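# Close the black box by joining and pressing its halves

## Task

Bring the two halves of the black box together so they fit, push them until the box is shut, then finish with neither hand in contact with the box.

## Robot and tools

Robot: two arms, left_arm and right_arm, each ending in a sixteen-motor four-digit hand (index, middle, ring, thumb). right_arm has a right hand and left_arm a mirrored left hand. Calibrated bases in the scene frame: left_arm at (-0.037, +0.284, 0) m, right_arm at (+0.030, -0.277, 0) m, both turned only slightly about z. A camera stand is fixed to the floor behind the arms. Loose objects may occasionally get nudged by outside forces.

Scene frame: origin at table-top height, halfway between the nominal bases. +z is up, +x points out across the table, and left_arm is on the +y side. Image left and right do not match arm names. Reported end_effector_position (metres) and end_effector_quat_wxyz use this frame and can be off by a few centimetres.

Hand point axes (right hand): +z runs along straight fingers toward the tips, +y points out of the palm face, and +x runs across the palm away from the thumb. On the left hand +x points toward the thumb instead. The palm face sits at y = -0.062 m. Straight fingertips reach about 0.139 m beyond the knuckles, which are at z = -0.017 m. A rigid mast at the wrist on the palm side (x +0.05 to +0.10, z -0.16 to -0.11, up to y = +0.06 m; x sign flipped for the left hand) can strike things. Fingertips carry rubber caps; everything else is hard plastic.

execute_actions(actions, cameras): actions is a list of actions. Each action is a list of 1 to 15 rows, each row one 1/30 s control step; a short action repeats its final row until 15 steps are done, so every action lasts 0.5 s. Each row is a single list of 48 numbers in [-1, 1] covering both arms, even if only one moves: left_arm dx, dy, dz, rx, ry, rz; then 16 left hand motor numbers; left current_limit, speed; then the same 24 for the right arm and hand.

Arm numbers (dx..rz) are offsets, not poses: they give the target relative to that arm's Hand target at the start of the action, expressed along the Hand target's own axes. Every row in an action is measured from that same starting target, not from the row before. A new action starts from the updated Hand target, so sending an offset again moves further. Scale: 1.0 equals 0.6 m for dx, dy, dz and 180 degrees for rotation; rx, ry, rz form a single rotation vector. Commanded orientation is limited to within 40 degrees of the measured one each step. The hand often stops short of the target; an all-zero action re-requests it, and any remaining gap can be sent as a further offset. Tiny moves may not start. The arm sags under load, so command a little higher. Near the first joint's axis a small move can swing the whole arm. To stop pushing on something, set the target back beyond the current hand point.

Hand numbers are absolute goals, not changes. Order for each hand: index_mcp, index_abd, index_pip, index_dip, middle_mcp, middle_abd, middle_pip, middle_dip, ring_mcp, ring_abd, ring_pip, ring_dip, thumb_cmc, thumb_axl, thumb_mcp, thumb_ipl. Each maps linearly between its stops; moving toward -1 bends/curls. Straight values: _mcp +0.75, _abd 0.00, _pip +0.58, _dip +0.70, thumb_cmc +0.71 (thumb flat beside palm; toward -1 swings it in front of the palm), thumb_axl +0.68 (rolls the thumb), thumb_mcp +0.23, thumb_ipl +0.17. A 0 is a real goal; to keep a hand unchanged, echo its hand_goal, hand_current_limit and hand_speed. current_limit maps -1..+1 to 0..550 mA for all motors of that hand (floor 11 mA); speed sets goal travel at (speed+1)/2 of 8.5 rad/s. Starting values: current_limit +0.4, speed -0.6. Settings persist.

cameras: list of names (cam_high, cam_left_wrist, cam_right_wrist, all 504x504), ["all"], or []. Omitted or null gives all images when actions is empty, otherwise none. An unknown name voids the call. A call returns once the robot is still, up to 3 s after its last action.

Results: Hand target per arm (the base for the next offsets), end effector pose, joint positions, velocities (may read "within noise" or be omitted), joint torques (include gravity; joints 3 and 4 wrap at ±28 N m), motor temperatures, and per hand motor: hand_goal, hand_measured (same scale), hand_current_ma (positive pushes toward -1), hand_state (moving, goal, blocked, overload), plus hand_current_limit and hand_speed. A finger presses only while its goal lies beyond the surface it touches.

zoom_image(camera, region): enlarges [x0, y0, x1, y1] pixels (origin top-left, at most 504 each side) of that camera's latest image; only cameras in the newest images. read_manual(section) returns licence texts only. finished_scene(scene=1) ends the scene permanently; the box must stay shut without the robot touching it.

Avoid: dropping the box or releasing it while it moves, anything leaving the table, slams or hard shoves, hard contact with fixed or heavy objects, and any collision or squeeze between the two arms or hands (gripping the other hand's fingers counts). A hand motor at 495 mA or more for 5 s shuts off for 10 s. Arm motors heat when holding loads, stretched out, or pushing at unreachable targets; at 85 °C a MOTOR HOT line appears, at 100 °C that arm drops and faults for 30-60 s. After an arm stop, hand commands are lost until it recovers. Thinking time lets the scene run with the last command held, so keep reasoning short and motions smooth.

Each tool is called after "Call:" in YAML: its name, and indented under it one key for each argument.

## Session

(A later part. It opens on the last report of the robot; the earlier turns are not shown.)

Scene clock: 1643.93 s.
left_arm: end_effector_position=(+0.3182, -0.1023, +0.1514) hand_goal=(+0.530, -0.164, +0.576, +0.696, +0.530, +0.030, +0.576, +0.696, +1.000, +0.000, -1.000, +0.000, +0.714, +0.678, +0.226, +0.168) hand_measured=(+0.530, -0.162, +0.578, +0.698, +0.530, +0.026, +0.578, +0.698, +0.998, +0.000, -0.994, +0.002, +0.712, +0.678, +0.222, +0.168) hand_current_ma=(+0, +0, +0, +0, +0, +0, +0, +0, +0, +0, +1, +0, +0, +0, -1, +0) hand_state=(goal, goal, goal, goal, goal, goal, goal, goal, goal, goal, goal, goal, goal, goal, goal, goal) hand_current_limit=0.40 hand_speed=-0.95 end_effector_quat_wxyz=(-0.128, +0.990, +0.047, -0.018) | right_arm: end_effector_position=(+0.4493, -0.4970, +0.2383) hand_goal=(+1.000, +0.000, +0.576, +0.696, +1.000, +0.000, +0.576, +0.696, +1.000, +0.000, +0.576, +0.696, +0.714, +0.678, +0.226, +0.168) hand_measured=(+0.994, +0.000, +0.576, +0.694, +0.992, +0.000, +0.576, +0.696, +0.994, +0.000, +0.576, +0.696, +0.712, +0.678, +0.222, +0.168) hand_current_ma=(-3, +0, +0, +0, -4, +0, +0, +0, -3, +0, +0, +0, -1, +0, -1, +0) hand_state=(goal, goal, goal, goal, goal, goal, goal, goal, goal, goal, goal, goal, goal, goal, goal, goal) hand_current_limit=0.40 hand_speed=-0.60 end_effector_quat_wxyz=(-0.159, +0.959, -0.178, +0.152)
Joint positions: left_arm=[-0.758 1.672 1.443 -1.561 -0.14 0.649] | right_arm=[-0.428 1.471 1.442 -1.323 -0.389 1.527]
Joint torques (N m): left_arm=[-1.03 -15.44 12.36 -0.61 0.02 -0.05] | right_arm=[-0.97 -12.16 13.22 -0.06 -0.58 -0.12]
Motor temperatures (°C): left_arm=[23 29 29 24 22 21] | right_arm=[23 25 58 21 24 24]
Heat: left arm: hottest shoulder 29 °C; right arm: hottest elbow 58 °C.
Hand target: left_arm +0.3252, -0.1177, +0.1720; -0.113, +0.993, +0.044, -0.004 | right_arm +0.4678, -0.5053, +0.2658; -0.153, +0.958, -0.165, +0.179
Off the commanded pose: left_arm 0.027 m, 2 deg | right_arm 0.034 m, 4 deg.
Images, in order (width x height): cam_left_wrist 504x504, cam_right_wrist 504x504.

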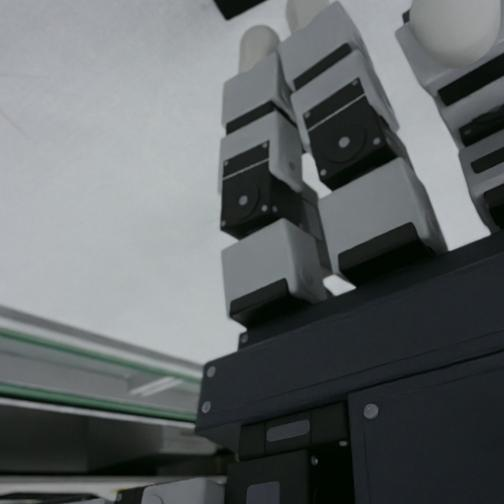

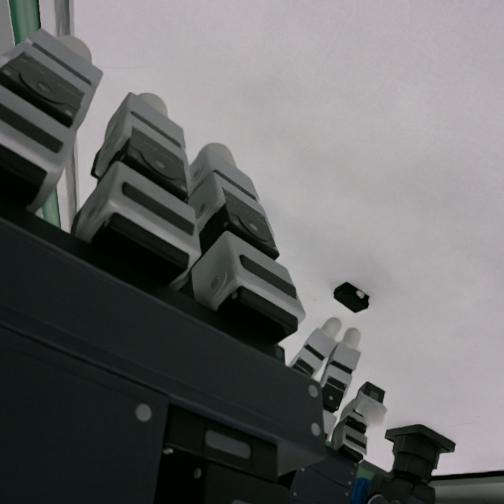

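Call:
zoom_image:
  camera: "cam_right_wrist"
  region: [330, 278, 372, 316]

Call:
execute_actions:
  actions: []
  cameras: ["cam_high"]

Call:
zoom_image:
  camera: "cam_high"
  region: [120, 330, 200, 410]

Scaled by 12.000.

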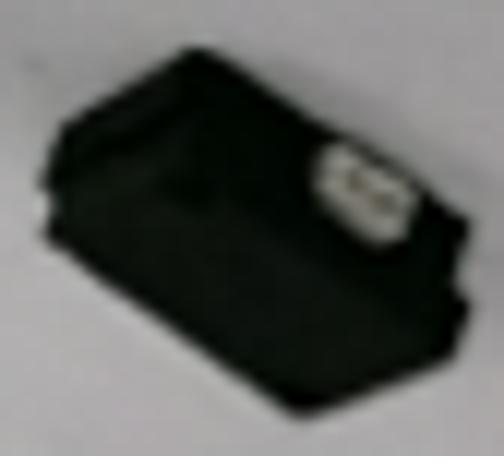

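Scene clock: 1647.97 s.
left_arm: end_effector_position=(+0.3182, -0.1023, +0.1514) hand_goal=(+0.530, -0.164, +0.576, +0.696, +0.530, +0.030, +0.576, +0.696, +1.000, +0.000, -1.000, +0.000, +0.714, +0.678, +0.226, +0.168) hand_measured=(+0.530, -0.162, +0.578, +0.698, +0.530, +0.026, +0.578, +0.698, +0.998, +0.000, -0.994, +0.002, +0.712, +0.678, +0.222, +0.168) hand_current_ma=(+0, +0, +0, +0, +0, +0, +0, +0, +0, +0, +1, +0, +0, +0, -1, +0) hand_state=(goal, goal, goal, goal, goal, goal, goal, goal, goal, goal, goal, goal, goal, goal, goal, goal) hand_current_limit=0.40 hand_speed=-0.95 end_effector_quat_wxyz=(-0.128, +0.990, +0.047, -0.018) | right_arm: end_effector_position=(+0.4493, -0.4970, +0.2383) hand_goal=(+1.000, +0.000, +0.576, +0.696, +1.000, +0.000, +0.576, +0.696, +1.000, +0.000, +0.576, +0.696, +0.714, +0.678, +0.226, +0.168) hand_measured=(+0.994, +0.000, +0.576, +0.694, +0.992, +0.000, +0.576, +0.696, +0.994, +0.000, +0.576, +0.696, +0.712, +0.678, +0.222, +0.168) hand_current_ma=(-3, +0, +0, +0, -4, +0, +0, +0, -3, +0, +0, +0, -1, +0, -1, +0) hand_state=(goal, goal, goal, goal, goal, goal, goal, goal, goal, goal, goal, goal, goal, goal, goal, goal) hand_current_limit=0.40 hand_speed=-0.60 end_effector_quat_wxyz=(-0.159, +0.959, -0.178, +0.152)
Joint positions: left_arm=[-0.758 1.672 1.443 -1.561 -0.14 0.649] | right_arm=[-0.428 1.471 1.442 -1.323 -0.389 1.527]
Joint velocities: within noise
Joint torques (N m): left_arm=[-1.03 -15.38 12.36 -0.64 0.02 -0.05] | right_arm=[-1.03 -12.22 13.2 -0.09 -0.58 -0.12]
Motor temperatures (°C): left_arm=[23 29 30 24 22 21] | right_arm=[23 25 58 21 24 24]
Heat: left arm: hottest elbow 30 °C; right arm: hottest elbow 58 °C.
Hand target: left_arm +0.3252, -0.1177, +0.1720; -0.113, +0.993, +0.044, -0.004 | right_arm +0.4678, -0.5053, +0.2658; -0.153, +0.958, -0.165, +0.179
Off the commanded pose: left_arm 0.027 m, 2 deg | right_arm 0.034 m, 4 deg.
Images, in order (width x height): cam_high 504x504.

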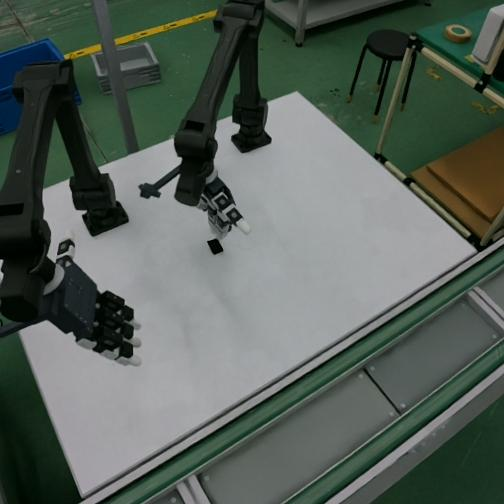

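Scaled by 6.300.

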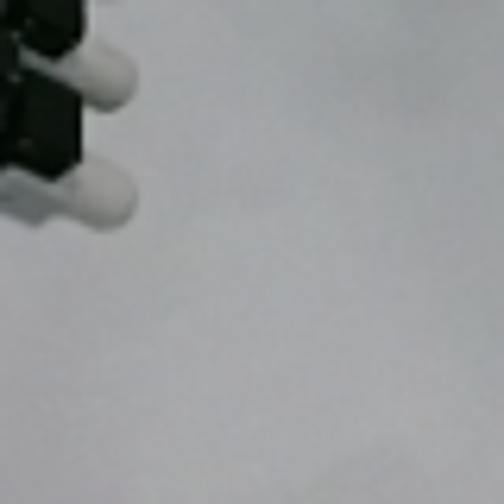

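Call:
execute_actions:
  actions: []
  cameras: ["cam_high", "cam_right_wrist", "cam_left_wrist"]

Call:
zoom_image:
  camera: "cam_high"
  region: [190, 220, 240, 270]

Scene clock: 1649.13 s.
left_arm: end_effector_position=(+0.3182, -0.1023, +0.1514) hand_goal=(+0.530, -0.164, +0.576, +0.696, +0.530, +0.030, +0.576, +0.696, +1.000, +0.000, -1.000, +0.000, +0.714, +0.678, +0.226, +0.168) hand_measured=(+0.530, -0.162, +0.578, +0.698, +0.530, +0.026, +0.578, +0.698, +0.998, +0.000, -0.994, +0.002, +0.712, +0.678, +0.222, +0.168) hand_current_ma=(+0, +0, +0, +0, +0, +0, +0, +0, +0, +0, +1, +0, +0, +0, -1, +0) hand_state=(goal, goal, goal, goal, goal, goal, goal, goal, goal, goal, goal, goal, goal, goal, goal, goal) hand_current_limit=0.40 hand_speed=-0.95 end_effector_quat_wxyz=(-0.128, +0.990, +0.047, -0.018) | right_arm: end_effector_position=(+0.4493, -0.4970, +0.2383) hand_goal=(+1.000, +0.000, +0.576, +0.696, +1.000, +0.000, +0.576, +0.696, +1.000, +0.000, +0.576, +0.696, +0.714, +0.678, +0.226, +0.168) hand_measured=(+0.994, +0.000, +0.576, +0.694, +0.992, +0.000, +0.576, +0.696, +0.994, +0.000, +0.576, +0.696, +0.712, +0.678, +0.222, +0.168) hand_current_ma=(-3, +0, +0, +0, -4, +0, +0, +0, -3, +0, +0, +0, -1, +0, -1, +0) hand_state=(goal, goal, goal, goal, goal, goal, goal, goal, goal, goal, goal, goal, goal, goal, goal, goal) hand_current_limit=0.40 hand_speed=-0.60 end_effector_quat_wxyz=(-0.159, +0.959, -0.178, +0.152)
Joint positions: left_arm=[-0.758 1.672 1.443 -1.561 -0.14 0.649] | right_arm=[-0.428 1.471 1.442 -1.323 -0.389 1.527]
Joint velocities: within noise
Joint torques (N m): left_arm=[-0.97 -15.5 12.4 -0.65 0.02 -0.04] | right_arm=[-1.08 -12.22 13.22 -0.09 -0.58 -0.12]
Motor temperatures (°C): left_arm=[23 29 30 24 22 21] | right_arm=[23 25 58 21 24 24]
Heat: left arm: hottest elbow 30 °C; right arm: hottest elbow 58 °C.
Hand target: left_arm +0.3252, -0.1177, +0.1720; -0.113, +0.993, +0.044, -0.004 | right_arm +0.4678, -0.5053, +0.2658; -0.153, +0.958, -0.165, +0.179
Off the commanded pose: left_arm 0.027 m, 2 deg | right_arm 0.034 m, 4 deg.

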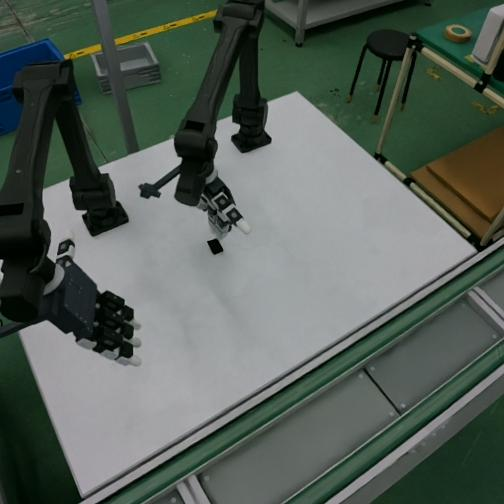

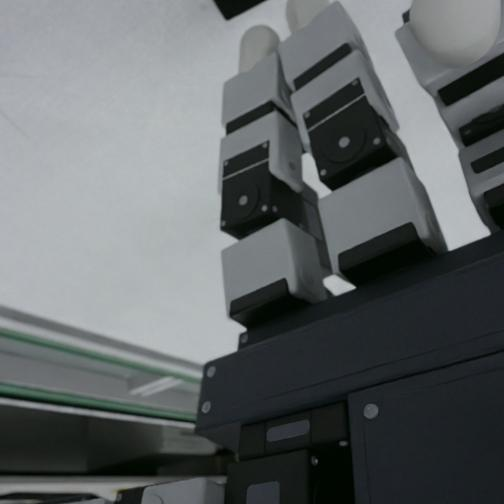

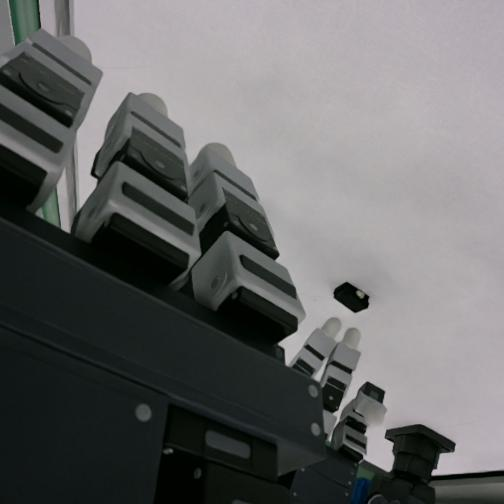

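Scaled by 10.080.

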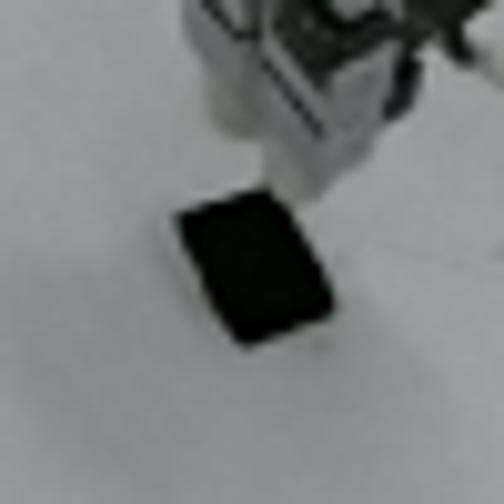

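Call:
execute_actions:
  actions:
    - [[0,0.02,0,0,0,0,0.7,-0.1,0.576,0.696,0.7,0.1,0.576,0.696,1,0,-1,0,0.714,0.678,0.226,0.168,0.4,-0.9,0,0,0,0,0,0,1,0,0.576,0.696,1,0,0.576,0.696,1,0,0.576,0.696,0.714,0.678,0.226,0.168,0.4,-0.6],[-0.01,0.04,0,0,0.0041,0.0178,0.972,0.14,0.576,0.696,0.972,-0.14,0.576,0.696,1,0,-1,0,0.714,0.678,0.226,0.168,0.4,-0.9,0,0,0,0,0,0,1,0,0.576,0.696,1,0,0.576,0.696,1,0,0.576,0.696,0.714,0.678,0.226,0.168,0.4,-0.6],[-0.025,0.07,0,0,0.008,0.035,0.972,0.14,0.576,0.696,0.972,-0.14,0.576,0.696,1,0,-1,0,0.714,0.678,0.226,0.168,0.4,-0.9,0,0,0,0,0,0,1,0,0.576,0.696,1,0,0.576,0.696,1,0,0.576,0.696,0.714,0.678,0.226,0.168,0.4,-0.6],[-0.0567,0.1165,0.0278,0,0.0164,0.071,0.972,0.14,0.576,0.696,0.972,-0.14,0.576,0.696,1,0,-1,0,0.714,0.678,0.226,0.168,0.4,-0.9,0,0,0,0,0,0,1,0,0.576,0.696,1,0,0.576,0.696,1,0,0.576,0.696,0.714,0.678,0.226,0.168,0.4,-0.6]]
  cameras: ["cam_left_wrist","cam_right_wrist"]

Call:
zoom_image:
  camera: "cam_right_wrist"
  region: [325, 273, 370, 318]

Scene clock: 1682.77 s.
left_arm: end_effector_position=(+0.2812, -0.1706, +0.1200) hand_goal=(+0.972, +0.140, +0.576, +0.696, +0.972, -0.140, +0.576, +0.696, +1.000, +0.000, -1.000, +0.000, +0.714, +0.678, +0.226, +0.168) hand_measured=(+0.958, +0.136, +0.578, +0.698, +0.960, -0.134, +0.578, +0.698, +0.998, +0.000, -0.994, +0.002, +0.712, +0.678, +0.222, +0.168) hand_current_ma=(-5, +0, +0, +0, -4, +1, +0, +0, +0, +0, +1, +0, +0, +0, -1, +0) hand_state=(goal, goal, goal, goal, goal, goal, goal, goal, goal, goal, goal, goal, goal, goal, goal, goal) hand_current_limit=0.40 hand_speed=-0.90 end_effector_quat_wxyz=(-0.134, +0.988, -0.070, -0.008) | right_arm: end_effector_position=(+0.4493, -0.4970, +0.2383) hand_goal=(+1.000, +0.000, +0.576, +0.696, +1.000, +0.000, +0.576, +0.696, +1.000, +0.000, +0.576, +0.696, +0.714, +0.678, +0.226, +0.168) hand_measured=(+0.994, +0.000, +0.576, +0.694, +0.992, +0.000, +0.576, +0.696, +0.994, +0.000, +0.576, +0.696, +0.712, +0.678, +0.222, +0.168) hand_current_ma=(-3, +0, +0, +0, -4, +0, +0, +0, -3, +0, +0, +0, -1, +0, -1, +0) hand_state=(goal, goal, goal, goal, goal, goal, goal, goal, goal, goal, goal, goal, goal, goal, goal, goal) hand_current_limit=0.40 hand_speed=-0.60 end_effector_quat_wxyz=(-0.159, +0.959, -0.178, +0.152)
Joint positions: left_arm=[-0.883 1.778 1.501 -1.511 -0.16 0.76] | right_arm=[-0.428 1.471 1.442 -1.323 -0.389 1.527]
Joint torques (N m): left_arm=[0.73 -16.91 12.05 -0.05 -0.15 0.06] | right_arm=[-0.97 -12.22 13.23 -0.08 -0.58 -0.12]
Motor temperatures (°C): left_arm=[23 29 33 24 22 21] | right_arm=[23 25 58 21 24 24]
Heat: left arm: hottest elbow 33 °C; right arm: hottest elbow 58 °C.
Hand target: left_arm +0.2972, -0.1849, +0.1402; -0.113, +0.991, -0.069, +0.009 | right_arm +0.4678, -0.5053, +0.2658; -0.153, +0.958, -0.165, +0.179
Off the commanded pose: left_arm 0.029 m, 3 deg | right_arm 0.034 m, 4 deg.
Images, in order (width x height): cam_left_wrist 504x504, cam_right_wrist 504x504.

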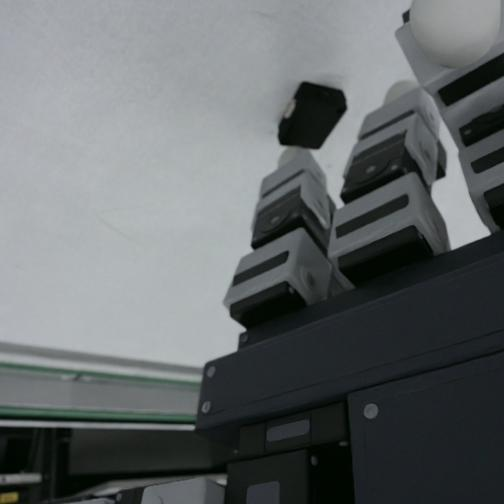

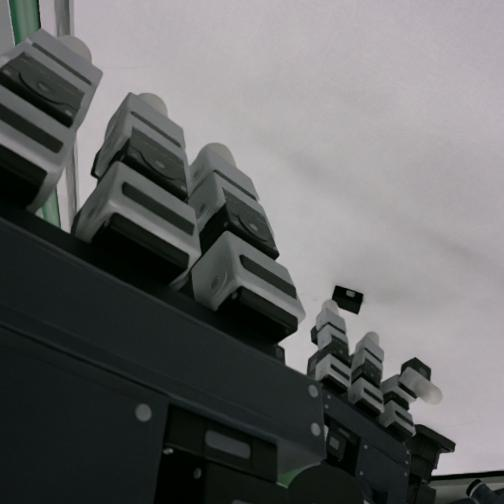

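Scaled by 11.200.

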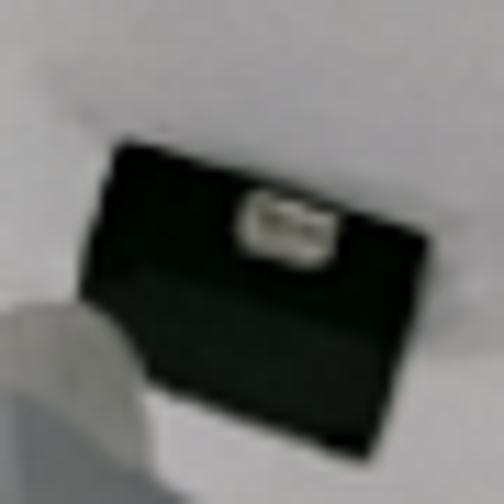

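Call:
zoom_image:
  camera: "cam_left_wrist"
  region: [268, 68, 358, 158]

Scaled by 5.600.

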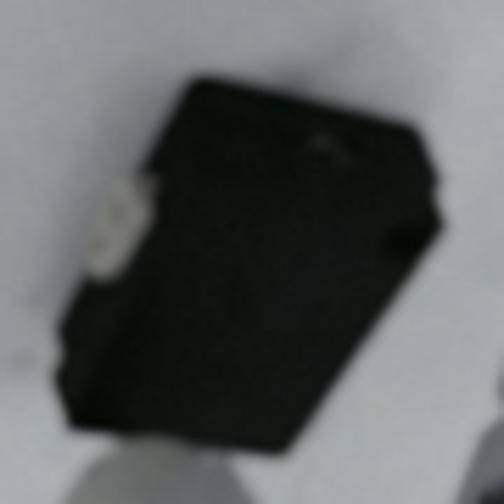

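Call:
execute_actions:
  actions:
    - [[0,-0.01,-0.04,0,0,0,0.972,0.15,0.576,0.696,0.972,-0.14,0.576,0.696,1,0,-1,0,0.714,0.678,0.226,0.168,0.4,-0.9,0,0,0,0,0,0,1,0,0.576,0.696,1,0,0.576,0.696,1,0,0.576,0.696,0.714,0.678,0.226,0.168,0.4,-0.6],[0,-0.0188,-0.0812,0,0,0,0.972,0.15,0.576,0.696,0.972,-0.14,0.576,0.696,1,0,-1,0,0.714,0.678,0.226,0.168,0.4,-0.9,0,0,0,0,0,0,1,0,0.576,0.696,1,0,0.576,0.696,1,0,0.576,0.696,0.714,0.678,0.226,0.168,0.4,-0.6]]
    - [[0.006,-0.027,0.012,0.0001,-0.01,-0.043,0.9,0.05,0.576,0.696,0.99,-0.05,0.576,0.696,1,0,-1,0,0.714,0.678,0.226,0.168,0.4,-0.85,0,0,0,0,0,0,1,0,0.576,0.696,1,0,0.576,0.696,1,0,0.576,0.696,0.714,0.678,0.226,0.168,0.4,-0.6],[0.013,-0.055,0.025,0.0002,-0.02,-0.086,0.75,0,0.576,0.696,0.99,-0.05,0.576,0.696,1,0,-1,0,0.714,0.678,0.226,0.168,0.4,-0.85,0,0,0,0,0,0,1,0,0.576,0.696,1,0,0.576,0.696,1,0,0.576,0.696,0.714,0.678,0.226,0.168,0.4,-0.6],[0.02,-0.082,0.038,0.0003,-0.03,-0.13,0.65,0,0.576,0.696,0.99,-0.05,0.576,0.696,1,0,-1,0,0.714,0.678,0.226,0.168,0.4,-0.85,0,0,0,0,0,0,1,0,0.576,0.696,1,0,0.576,0.696,1,0,0.576,0.696,0.714,0.678,0.226,0.168,0.4,-0.6],[0.026,-0.1092,0.0513,0.0004,-0.04,-0.1731,0.572,0,0.576,0.696,0.99,-0.05,0.576,0.696,1,0,-1,0,0.714,0.678,0.226,0.168,0.4,-0.85,0,0,0,0,0,0,1,0,0.576,0.696,1,0,0.576,0.696,1,0,0.576,0.696,0.714,0.678,0.226,0.168,0.4,-0.6]]
  cameras: ["cam_left_wrist","cam_right_wrist"]

Call:
zoom_image:
  camera: "cam_right_wrist"
  region: [325, 273, 370, 318]

Scene clock: 1717.43 s.
left_arm: end_effector_position=(+0.3252, -0.1163, +0.1731) hand_goal=(+0.572, +0.000, +0.576, +0.696, +0.990, -0.050, +0.576, +0.696, +1.000, +0.000, -1.000, +0.000, +0.714, +0.678, +0.226, +0.168) hand_measured=(+0.572, +0.004, +0.576, +0.698, +0.978, -0.052, +0.576, +0.698, +0.998, +0.000, -0.994, +0.002, +0.712, +0.678, +0.222, +0.168) hand_current_ma=(+0, +0, +0, +0, -4, +0, +0, +0, +0, +0, +1, +0, +0, +0, -1, +0) hand_state=(goal, goal, goal, goal, goal, goal, goal, goal, goal, goal, goal, goal, goal, goal, goal, goal) hand_current_limit=0.40 hand_speed=-0.85 end_effector_quat_wxyz=(-0.115, +0.972, +0.202, -0.026) | right_arm: end_effector_position=(+0.4493, -0.4970, +0.2383) hand_goal=(+1.000, +0.000, +0.576, +0.696, +1.000, +0.000, +0.576, +0.696, +1.000, +0.000, +0.576, +0.696, +0.714, +0.678, +0.226, +0.168) hand_measured=(+0.994, +0.000, +0.576, +0.694, +0.992, +0.000, +0.576, +0.696, +0.994, +0.000, +0.576, +0.696, +0.712, +0.678, +0.222, +0.168) hand_current_ma=(-3, +0, +0, +0, -4, +0, +0, +0, -3, +0, +0, +0, -1, +0, -1, +0) hand_state=(goal, goal, goal, goal, goal, goal, goal, goal, goal, goal, goal, goal, goal, goal, goal, goal) hand_current_limit=0.40 hand_speed=-0.60 end_effector_quat_wxyz=(-0.159, +0.959, -0.178, +0.152)
Joint positions: left_arm=[-0.797 1.687 1.516 -1.626 -0.068 0.304] | right_arm=[-0.428 1.471 1.442 -1.323 -0.389 1.527]
Joint torques (N m): left_arm=[-0.56 -16.62 6.75 0.02 0.06 -0.14] | right_arm=[-0.97 -12.22 13.23 -0.06 -0.58 -0.12]
Motor temperatures (°C): left_arm=[23 31 33 24 22 21] | right_arm=[23 25 58 21 24 24]
Heat: left arm: hottest elbow 33 °C; right arm: hottest elbow 58 °C.
Hand target: left_arm +0.3223, -0.1169, +0.1749; -0.111, +0.972, +0.206, -0.022 | right_arm +0.4678, -0.5053, +0.2658; -0.153, +0.958, -0.165, +0.179
Off the commanded pose: left_arm 0.003 m, 1 deg | right_arm 0.034 m, 4 deg.
Images, in order (width x height): cam_left_wrist 504x504, cam_right_wrist 504x504.

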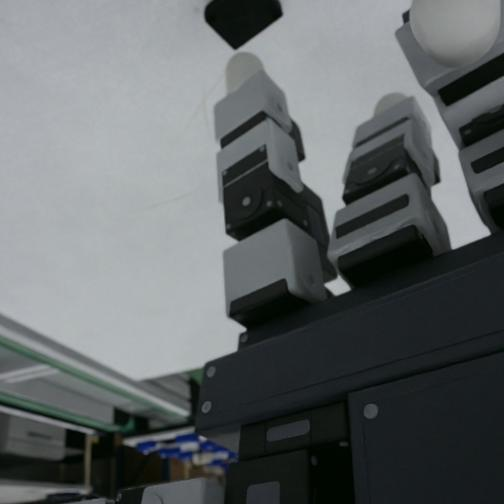

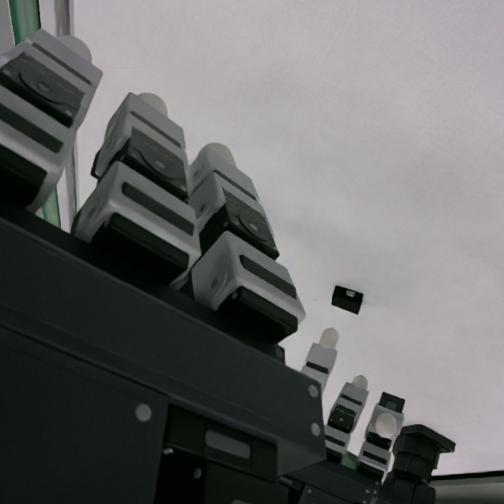

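Scaled by 11.200.

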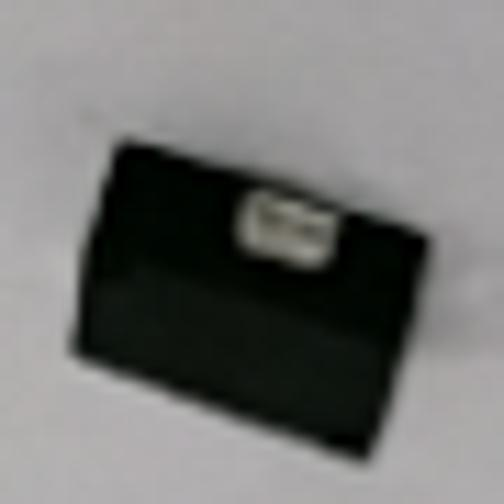

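Call:
execute_actions:
  actions:
    - [[0,0.0075,0.0325,0,0,0,0.572,-0.033,0.576,0.696,0.99,-0.05,0.576,0.696,1,0,-1,0,0.714,0.678,0.226,0.168,0.4,-0.9,0,0,0,0,0,0,1,0,0.576,0.696,1,0,0.576,0.696,1,0,0.576,0.696,0.714,0.678,0.226,0.168,0.4,-0.6],[0,0.015,0.065,0,0,0,0.572,-0.033,0.576,0.696,0.99,-0.05,0.576,0.696,1,0,-1,0,0.714,0.678,0.226,0.168,0.4,-0.9,0,0,0,0,0,0,1,0,0.576,0.696,1,0,0.576,0.696,1,0,0.576,0.696,0.714,0.678,0.226,0.168,0.4,-0.6]]
  cameras: ["cam_left_wrist","cam_right_wrist"]

Call:
zoom_image:
  camera: "cam_right_wrist"
  region: [320, 273, 380, 333]

Call:
zoom_image:
  camera: "cam_left_wrist"
  region: [180, 0, 320, 140]

Scene clock: 1727.47 s.
left_arm: end_effector_position=(+0.3247, -0.1149, +0.1396) hand_goal=(+0.572, -0.032, +0.576, +0.696, +0.990, -0.050, +0.576, +0.696, +1.000, +0.000, -1.000, +0.000, +0.714, +0.678, +0.226, +0.168) hand_measured=(+0.572, -0.028, +0.576, +0.698, +0.978, -0.052, +0.576, +0.698, +0.998, +0.000, -0.994, +0.002, +0.712, +0.678, +0.222, +0.168) hand_current_ma=(+0, +0, +0, +0, -3, +0, +0, +0, +0, +0, +1, +0, +0, +0, -1, +0) hand_state=(goal, goal, goal, goal, goal, goal, goal, goal, goal, goal, goal, goal, goal, goal, goal, goal) hand_current_limit=0.40 hand_speed=-0.90 end_effector_quat_wxyz=(-0.110, +0.972, +0.205, -0.023) | right_arm: end_effector_position=(+0.4493, -0.4970, +0.2383) hand_goal=(+1.000, +0.000, +0.576, +0.696, +1.000, +0.000, +0.576, +0.696, +1.000, +0.000, +0.576, +0.696, +0.714, +0.678, +0.226, +0.168) hand_measured=(+0.994, +0.000, +0.576, +0.694, +0.992, +0.000, +0.576, +0.696, +0.994, +0.000, +0.576, +0.696, +0.712, +0.678, +0.222, +0.168) hand_current_ma=(-3, +0, +0, +0, -4, +0, +0, +0, -3, +0, +0, +0, -1, +0, -1, +0) hand_state=(goal, goal, goal, goal, goal, goal, goal, goal, goal, goal, goal, goal, goal, goal, goal, goal) hand_current_limit=0.40 hand_speed=-0.60 end_effector_quat_wxyz=(-0.159, +0.959, -0.178, +0.152)
Joint positions: left_arm=[-0.797 1.694 1.435 -1.526 -0.068 0.298] | right_arm=[-0.428 1.471 1.442 -1.323 -0.389 1.527]
Joint torques (N m): left_arm=[-0.5 -15.38 6.91 -0.01 0.01 -0.14] | right_arm=[-0.91 -12.16 13.22 -0.09 -0.58 -0.12]
Motor temperatures (°C): left_arm=[23 31 33 24 22 21] | right_arm=[23 25 58 21 24 24]
Heat: left arm: hottest elbow 33 °C; right arm: hottest elbow 58 °C.
Hand target: left_arm +0.3224, -0.1170, +0.1349; -0.111, +0.972, +0.206, -0.022 | right_arm +0.4678, -0.5053, +0.2658; -0.153, +0.958, -0.165, +0.179
Off the commanded pose: left_arm 0.006 m, 0 deg | right_arm 0.034 m, 4 deg.
Images, in order (width x height): cam_left_wrist 504x504, cam_right_wrist 504x504.

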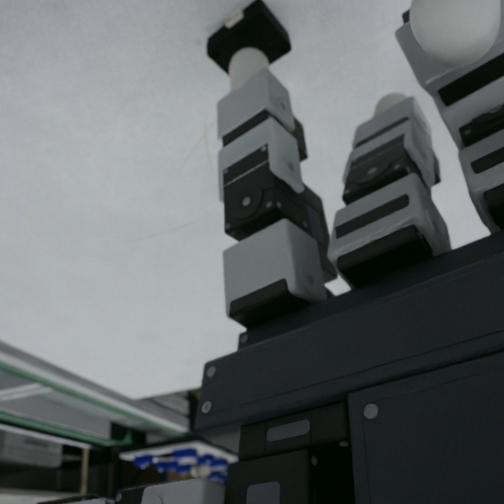

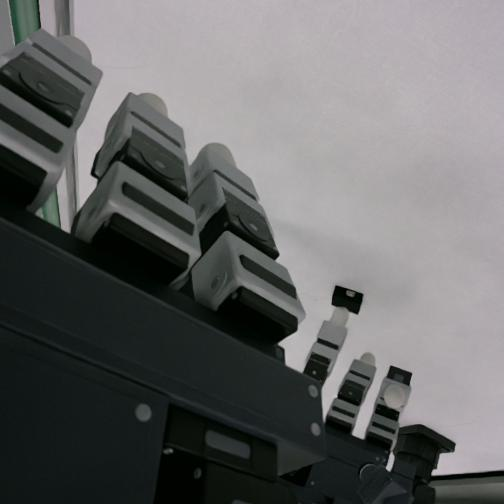

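Scaled by 8.400.

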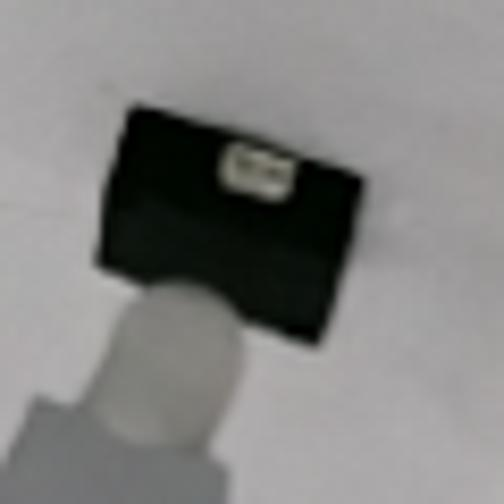

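Scaled by 3.600.

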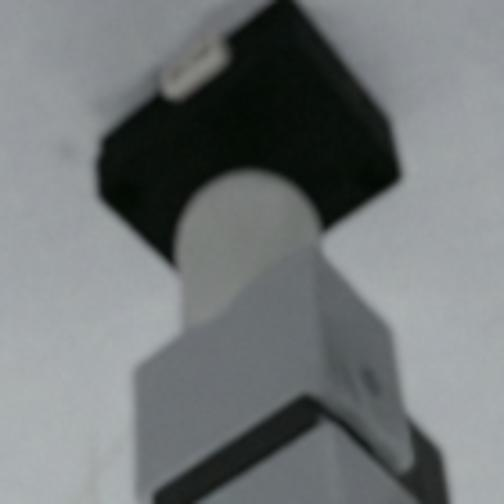

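Call:
execute_actions:
  actions:
    - [[0.005,0.0033,0.0215,0,0,0,0.603,-0.033,0.576,0.696,0.99,-0.05,0.576,0.696,1,0,-1,0,0.714,0.678,0.226,0.168,0.4,-0.95,0,0,0,0,0,0,1,0,0.576,0.696,1,0,0.576,0.696,1,0,0.576,0.696,0.714,0.678,0.226,0.168,0.4,-0.6]]
    - [[0,0.0023,0.0097,0,0,0,0.603,-0.033,0.576,0.696,0.99,-0.05,0.576,0.696,1,0,-1,0,0.714,0.678,0.226,0.168,0.4,-0.95,0,0,0,0,0,0,1,0,0.576,0.696,1,0,0.576,0.696,1,0,0.576,0.696,0.714,0.678,0.226,0.168,0.4,-0.6]]
  cameras: ["cam_left_wrist","cam_right_wrist"]

Call:
zoom_image:
  camera: "cam_right_wrist"
  region: [320, 273, 380, 333]

Call:
zoom_image:
  camera: "cam_left_wrist"
  region: [180, 0, 320, 140]

Scene clock: 1744.20 s.
left_arm: end_effector_position=(+0.3267, -0.1169, +0.1320) hand_goal=(+0.604, -0.032, +0.576, +0.696, +0.990, -0.050, +0.576, +0.696, +1.000, +0.000, -1.000, +0.000, +0.714, +0.678, +0.226, +0.168) hand_measured=(+0.608, -0.042, +0.578, +0.696, +0.980, -0.052, +0.576, +0.698, +0.998, +0.000, -0.994, +0.002, +0.712, +0.678, +0.222, +0.168) hand_current_ma=(+1, -2, +0, +0, -3, +0, +0, +0, +0, +0, +1, +0, +0, +0, -1, +0) hand_state=(goal, goal, goal, goal, goal, goal, goal, goal, goal, goal, goal, goal, goal, goal, goal, goal) hand_current_limit=0.40 hand_speed=-0.95 end_effector_quat_wxyz=(-0.102, +0.973, +0.205, -0.018) | right_arm: end_effector_position=(+0.4493, -0.4970, +0.2383) hand_goal=(+1.000, +0.000, +0.576, +0.696, +1.000, +0.000, +0.576, +0.696, +1.000, +0.000, +0.576, +0.696, +0.714, +0.678, +0.226, +0.168) hand_measured=(+0.994, +0.000, +0.576, +0.694, +0.992, +0.000, +0.576, +0.696, +0.994, +0.000, +0.576, +0.696, +0.712, +0.678, +0.222, +0.168) hand_current_ma=(-3, +0, +0, +0, -4, +0, +0, +0, -3, +0, +0, +0, -1, +0, -1, +0) hand_state=(goal, goal, goal, goal, goal, goal, goal, goal, goal, goal, goal, goal, goal, goal, goal, goal) hand_current_limit=0.40 hand_speed=-0.60 end_effector_quat_wxyz=(-0.159, +0.959, -0.178, +0.152)
Joint positions: left_arm=[-0.797 1.696 1.414 -1.486 -0.069 0.298] | right_arm=[-0.428 1.471 1.442 -1.323 -0.389 1.527]
Joint torques (N m): left_arm=[-0.26 -14.45 5.81 0.29 -0.01 -0.08] | right_arm=[-0.91 -12.16 13.24 -0.09 -0.57 -0.12]
Motor temperatures (°C): left_arm=[23 30 32 24 22 21] | right_arm=[23 25 58 21 24 24]
Heat: left arm: hottest elbow 32 °C; right arm: hottest elbow 58 °C.
Hand target: left_arm +0.3248, -0.1149, +0.1160; -0.111, +0.972, +0.206, -0.022 | right_arm +0.4678, -0.5053, +0.2658; -0.153, +0.958, -0.165, +0.179
Off the commanded pose: left_arm 0.016 m, 1 deg | right_arm 0.034 m, 4 deg.
Images, in order (width x height): cam_left_wrist 504x504, cam_right_wrist 504x504.

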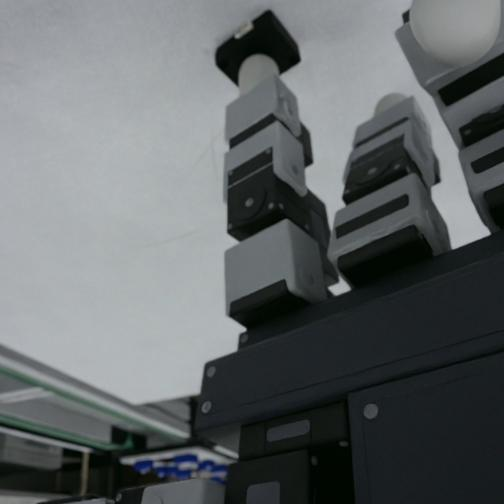

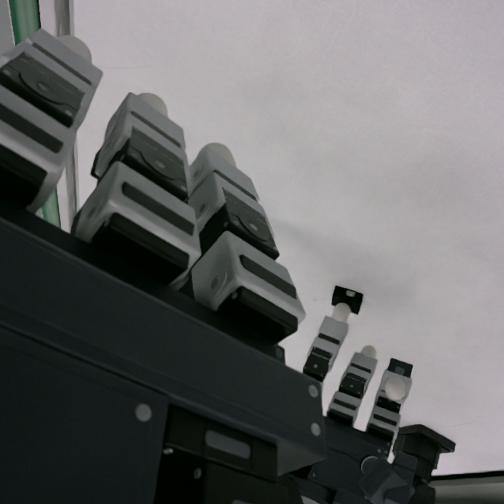

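Scaled by 8.400.

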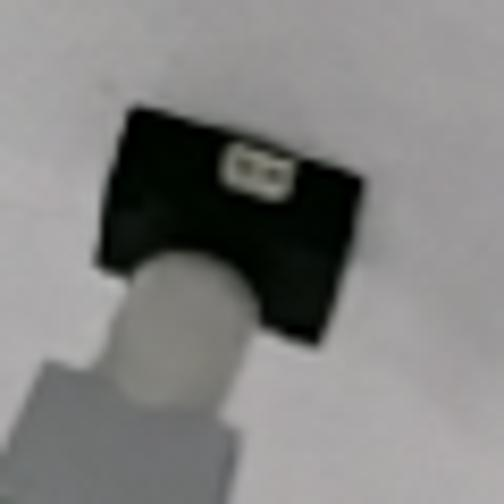

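Scaled by 3.600.

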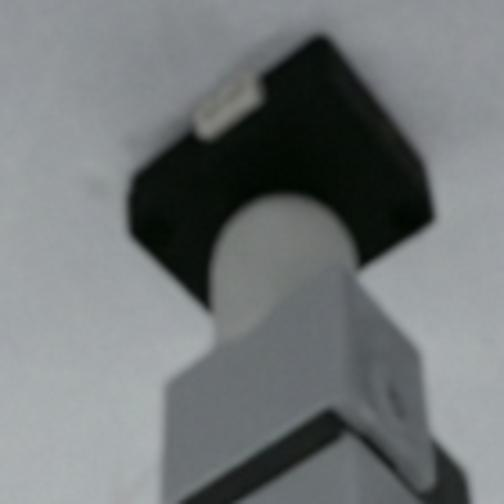

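Call:
execute_actions:
  actions:
    - [[0.0015,0.0088,0.0187,0.0045,0,0,0.603,-0.033,0.576,0.696,0.99,-0.05,0.576,0.696,1,0,-1,0,0.714,0.678,0.226,0.168,0.4,-0.95,0,0,0,0,0,0,1,0,0.576,0.696,1,0,0.576,0.696,1,0,0.576,0.696,0.714,0.678,0.226,0.168,0.4,-0.6]]
    - [[0,0.0048,0.0194,0.0045,0,0,0.603,-0.033,0.576,0.696,0.99,-0.05,0.576,0.696,1,0,-1,0,0.714,0.678,0.226,0.168,0.4,-0.95,0,0,0,0,0,0,1,0,0.576,0.696,1,0,0.576,0.696,1,0,0.576,0.696,0.714,0.678,0.226,0.168,0.4,-0.6]]
  cameras: ["cam_left_wrist","cam_right_wrist"]

Call:
zoom_image:
  camera: "cam_right_wrist"
  region: [320, 273, 380, 333]

Call:
zoom_image:
  camera: "cam_left_wrist"
  region: [180, 0, 320, 140]

Scene clock: 1754.70 s.
left_arm: end_effector_position=(+0.3296, -0.1178, +0.1306) hand_goal=(+0.604, -0.032, +0.576, +0.696, +0.990, -0.050, +0.576, +0.696, +1.000, +0.000, -1.000, +0.000, +0.714, +0.678, +0.226, +0.168) hand_measured=(+0.620, -0.062, +0.586, +0.700, +0.980, -0.052, +0.576, +0.698, +0.998, +0.000, -0.994, +0.002, +0.712, +0.678, +0.222, +0.168) hand_current_ma=(+6, -15, +2, +1, -3, +0, +0, +0, +0, +0, +1, +0, +0, +0, -1, +0) hand_state=(goal, blocked, goal, goal, goal, goal, goal, goal, goal, goal, goal, goal, goal, goal, goal, goal) hand_current_limit=0.40 hand_speed=-0.95 end_effector_quat_wxyz=(-0.101, +0.973, +0.207, -0.013) | right_arm: end_effector_position=(+0.4493, -0.4970, +0.2383) hand_goal=(+1.000, +0.000, +0.576, +0.696, +1.000, +0.000, +0.576, +0.696, +1.000, +0.000, +0.576, +0.696, +0.714, +0.678, +0.226, +0.168) hand_measured=(+0.994, +0.000, +0.576, +0.694, +0.992, +0.000, +0.576, +0.696, +0.994, +0.000, +0.576, +0.696, +0.712, +0.678, +0.222, +0.168) hand_current_ma=(-3, +0, +0, +0, -4, +0, +0, +0, -3, +0, +0, +0, -1, +0, -1, +0) hand_state=(goal, goal, goal, goal, goal, goal, goal, goal, goal, goal, goal, goal, goal, goal, goal, goal) hand_current_limit=0.40 hand_speed=-0.60 end_effector_quat_wxyz=(-0.159, +0.959, -0.178, +0.152)
Joint positions: left_arm=[-0.797 1.698 1.413 -1.474 -0.076 0.294] | right_arm=[-0.428 1.471 1.442 -1.323 -0.389 1.527]
Joint torques (N m): left_arm=[-0.56 -11.16 5.14 0.68 -0.02 -0.09] | right_arm=[-0.91 -12.22 13.23 -0.08 -0.58 -0.12]
Motor temperatures (°C): left_arm=[23 30 31 24 22 21] | right_arm=[23 25 58 21 24 24]
Heat: left arm: hottest elbow 31 °C; right arm: hottest elbow 58 °C.
Hand target: left_arm +0.3267, -0.1168, +0.0917; -0.125, +0.970, +0.206, -0.026 | right_arm +0.4678, -0.5053, +0.2658; -0.153, +0.958, -0.165, +0.179
Off the commanded pose: left_arm 0.039 m, 3 deg | right_arm 0.034 m, 4 deg.
Images, in order (width x height): cam_left_wrist 504x504, cam_right_wrist 504x504.

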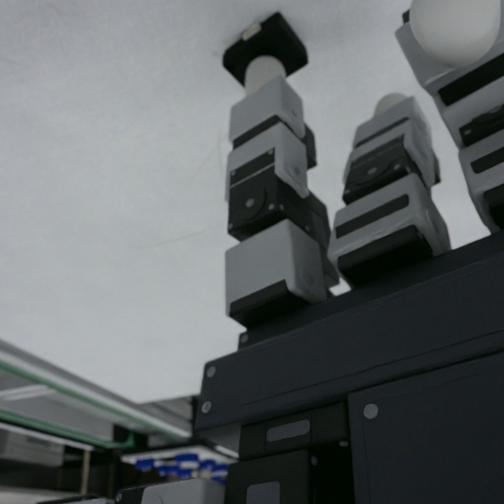

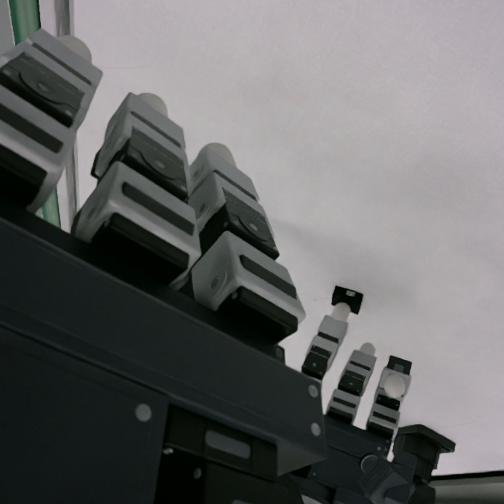

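Scaled by 8.400.

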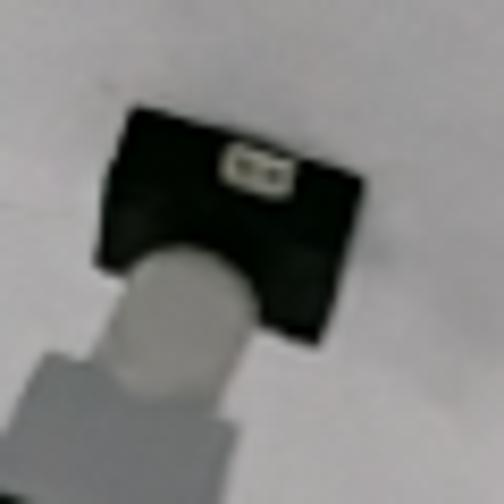

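Scaled by 3.600.

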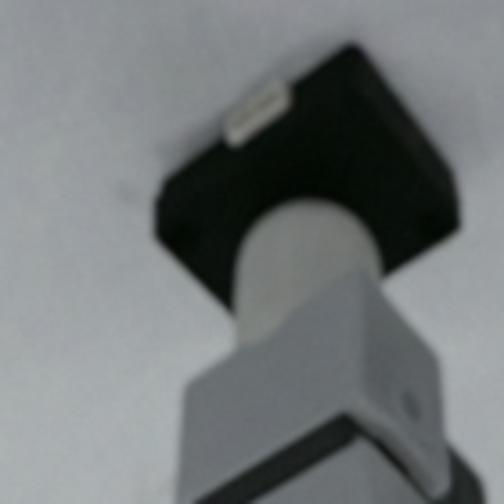

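Call:
execute_actions:
  actions:
    - [[-0.0067,0.0048,0.0194,0.0045,0,0,0.603,-0.033,0.576,0.696,0.99,-0.05,0.576,0.696,1,0,-1,0,0.714,0.678,0.226,0.168,0.4,-0.95,0,0,0,0,0,0,1,0,0.576,0.696,1,0,0.576,0.696,1,0,0.576,0.696,0.714,0.678,0.226,0.168,0.4,-0.6]]
    - [[0,0.0048,0.0194,0.0045,0,0,0.603,-0.033,0.576,0.696,0.99,-0.05,0.576,0.696,1,0,-1,0,0.714,0.678,0.226,0.168,0.4,-0.95,0,0,0,0,0,0,1,0,0.576,0.696,1,0,0.576,0.696,1,0,0.576,0.696,0.714,0.678,0.226,0.168,0.4,-0.6]]
  cameras: ["cam_left_wrist","cam_right_wrist"]

Call:
zoom_image:
  camera: "cam_right_wrist"
  region: [320, 273, 380, 333]

Call:
zoom_image:
  camera: "cam_left_wrist"
  region: [180, 0, 320, 140]

Scene clock: 1761.07 s.
left_arm: end_effector_position=(+0.3295, -0.1202, +0.1285) hand_goal=(+0.604, -0.032, +0.576, +0.696, +0.990, -0.050, +0.576, +0.696, +1.000, +0.000, -1.000, +0.000, +0.714, +0.678, +0.226, +0.168) hand_measured=(+0.630, -0.074, +0.594, +0.704, +0.980, -0.052, +0.576, +0.698, +0.998, +0.000, -0.994, +0.002, +0.712, +0.678, +0.222, +0.168) hand_current_ma=(+17, -28, +7, +2, -3, +0, +0, +0, +0, +0, +1, +0, +0, +0, -1, +0) hand_state=(blocked, blocked, goal, goal, goal, goal, goal, goal, goal, goal, goal, goal, goal, goal, goal, goal) hand_current_limit=0.40 hand_speed=-0.95 end_effector_quat_wxyz=(-0.100, +0.972, +0.210, -0.005) | right_arm: end_effector_position=(+0.4493, -0.4970, +0.2383) hand_goal=(+1.000, +0.000, +0.576, +0.696, +1.000, +0.000, +0.576, +0.696, +1.000, +0.000, +0.576, +0.696, +0.714, +0.678, +0.226, +0.168) hand_measured=(+0.994, +0.000, +0.576, +0.694, +0.992, +0.000, +0.576, +0.696, +0.994, +0.000, +0.576, +0.696, +0.712, +0.678, +0.222, +0.168) hand_current_ma=(-3, +0, +0, +0, -4, +0, +0, +0, -3, +0, +0, +0, -1, +0, -1, +0) hand_state=(goal, goal, goal, goal, goal, goal, goal, goal, goal, goal, goal, goal, goal, goal, goal, goal) hand_current_limit=0.40 hand_speed=-0.60 end_effector_quat_wxyz=(-0.159, +0.959, -0.178, +0.152)
Joint positions: left_arm=[-0.807 1.699 1.407 -1.459 -0.087 0.278] | right_arm=[-0.428 1.471 1.442 -1.323 -0.389 1.527]
Joint torques (N m): left_arm=[-0.56 -9.11 3.73 0.88 0.17 -0.06] | right_arm=[-0.97 -12.1 13.23 -0.08 -0.58 -0.12]
Motor temperatures (°C): left_arm=[23 30 31 24 22 21] | right_arm=[23 25 58 21 24 24]
Heat: left arm: hottest elbow 31 °C; right arm: hottest elbow 58 °C.
Hand target: left_arm +0.3229, -0.1180, +0.0677; -0.139, +0.968, +0.206, -0.028 | right_arm +0.4678, -0.5053, +0.2658; -0.153, +0.958, -0.165, +0.179
Off the commanded pose: left_arm 0.061 m, 5 deg | right_arm 0.034 m, 4 deg.
Images, in order (width x height): cam_left_wrist 504x504, cam_right_wrist 504x504.

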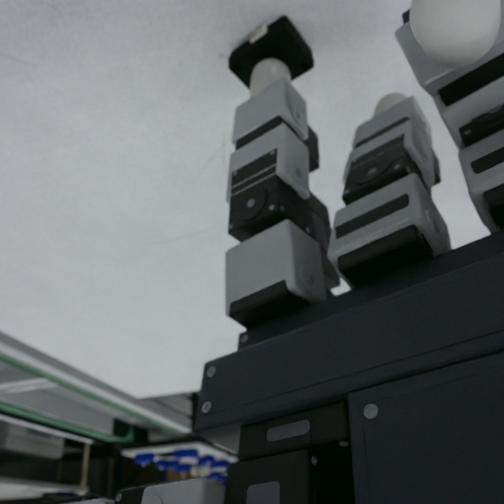

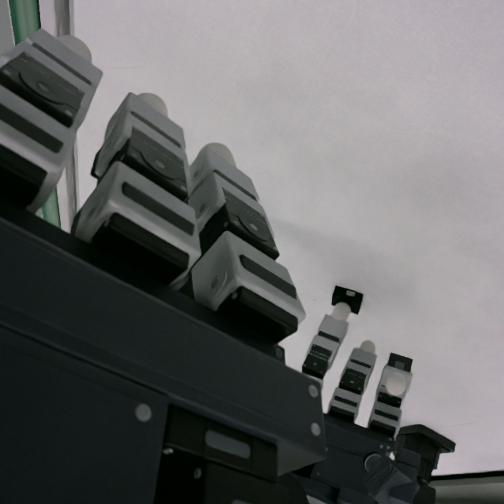

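Scaled by 8.400.

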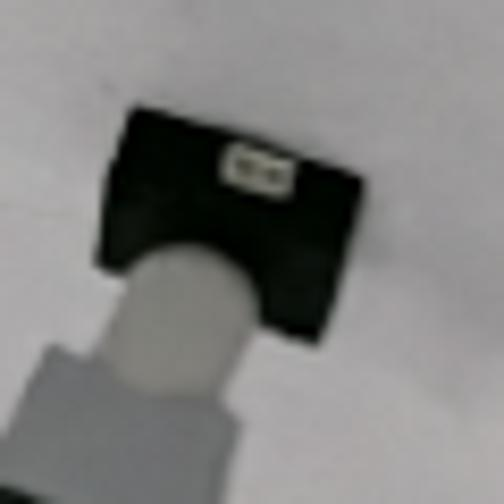

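Scaled by 3.600.

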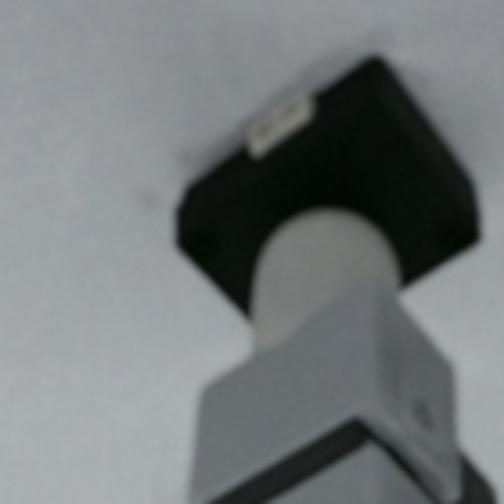

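Call:
execute_actions:
  actions:
    - [[-0.003,0.0033,0.0196,0.003,0,0,0.603,-0.033,0.576,0.696,0.99,-0.05,0.576,0.696,1,0,-1,0,0.714,0.678,0.226,0.168,0.4,-0.95,0,0,0,0,0,0,1,0,0.576,0.696,1,0,0.576,0.696,1,0,0.576,0.696,0.714,0.678,0.226,0.168,0.4,-0.6]]
    - [[0,0.0048,0.0194,0.003,0,0,0.603,-0.033,0.576,0.696,0.99,-0.05,0.576,0.696,1,0,-1,0,0.714,0.678,0.226,0.168,0.4,-0.95,0,0,0,0,0,0,1,0,0.576,0.696,1,0,0.576,0.696,1,0,0.576,0.696,0.714,0.678,0.226,0.168,0.4,-0.6]]
  cameras: ["cam_left_wrist","cam_right_wrist"]

Call:
zoom_image:
  camera: "cam_right_wrist"
  region: [320, 273, 380, 333]

Call:
zoom_image:
  camera: "cam_left_wrist"
  region: [180, 0, 320, 140]

Scene clock: 1768.20 s.
left_arm: end_effector_position=(+0.3308, -0.1227, +0.1265) hand_goal=(+0.604, -0.032, +0.576, +0.696, +0.990, -0.050, +0.576, +0.696, +1.000, +0.000, -1.000, +0.000, +0.714, +0.678, +0.226, +0.168) hand_measured=(+0.648, -0.094, +0.606, +0.712, +0.980, -0.052, +0.576, +0.698, +0.998, +0.000, -0.994, +0.002, +0.712, +0.678, +0.222, +0.168) hand_current_ma=(+43, -56, +19, +6, -3, +0, +0, +0, +0, +0, +1, +0, +0, +0, -1, +0) hand_state=(blocked, blocked, blocked, goal, goal, goal, goal, goal, goal, goal, goal, goal, goal, goal, goal, goal) hand_current_limit=0.40 hand_speed=-0.95 end_effector_quat_wxyz=(-0.095, +0.973, +0.212, +0.004) | right_arm: end_effector_position=(+0.4493, -0.4970, +0.2383) hand_goal=(+1.000, +0.000, +0.576, +0.696, +1.000, +0.000, +0.576, +0.696, +1.000, +0.000, +0.576, +0.696, +0.714, +0.678, +0.226, +0.168) hand_measured=(+0.994, +0.000, +0.576, +0.694, +0.992, +0.000, +0.576, +0.696, +0.994, +0.000, +0.576, +0.696, +0.712, +0.678, +0.222, +0.168) hand_current_ma=(-3, +0, +0, +0, -4, +0, +0, +0, -3, +0, +0, +0, -1, +0, -1, +0) hand_state=(goal, goal, goal, goal, goal, goal, goal, goal, goal, goal, goal, goal, goal, goal, goal, goal) hand_current_limit=0.40 hand_speed=-0.60 end_effector_quat_wxyz=(-0.159, +0.959, -0.178, +0.152)
Joint positions: left_arm=[-0.813 1.697 1.397 -1.435 -0.097 0.268] | right_arm=[-0.428 1.471 1.442 -1.323 -0.389 1.527]
Joint torques (N m): left_arm=[-0.38 -7.18 1.99 1.16 0.4 -0.01] | right_arm=[-1.03 -12.28 13.2 -0.06 -0.58 -0.12]
Motor temperatures (°C): left_arm=[23 30 31 24 22 21] | right_arm=[23 25 58 21 24 24]
Heat: left arm: hottest elbow 31 °C; right arm: hottest elbow 58 °C.
Hand target: left_arm +0.3204, -0.1170, +0.0440; -0.147, +0.967, +0.205, -0.030 | right_arm +0.4678, -0.5053, +0.2658; -0.153, +0.958, -0.165, +0.179
Off the commanded pose: left_arm 0.084 m, 7 deg | right_arm 0.034 m, 4 deg.
Images, in order (width x height): cam_left_wrist 504x504, cam_right_wrist 504x504.

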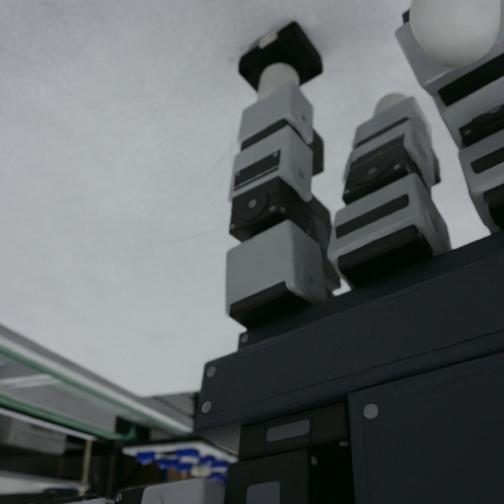

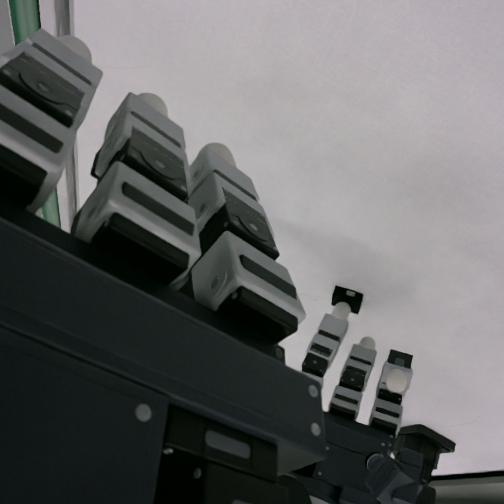

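Scaled by 8.400.

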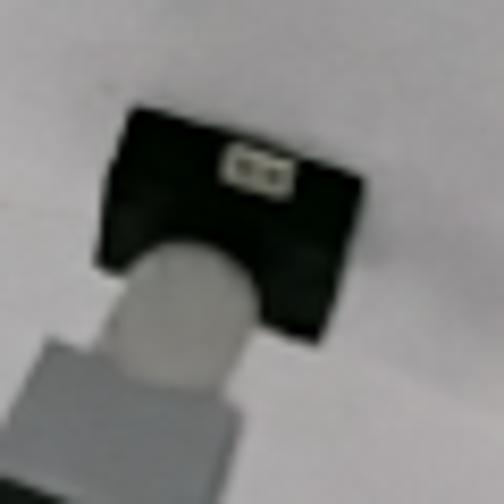

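Scaled by 3.600.

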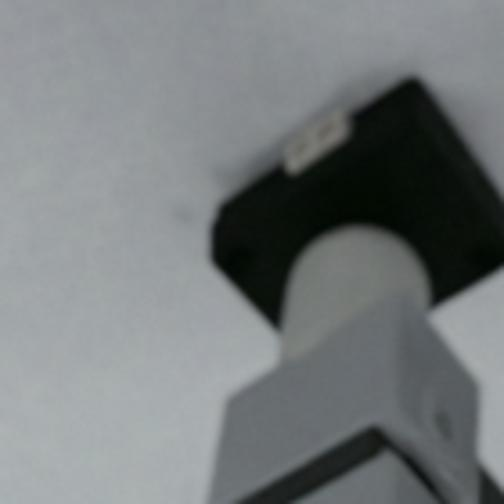

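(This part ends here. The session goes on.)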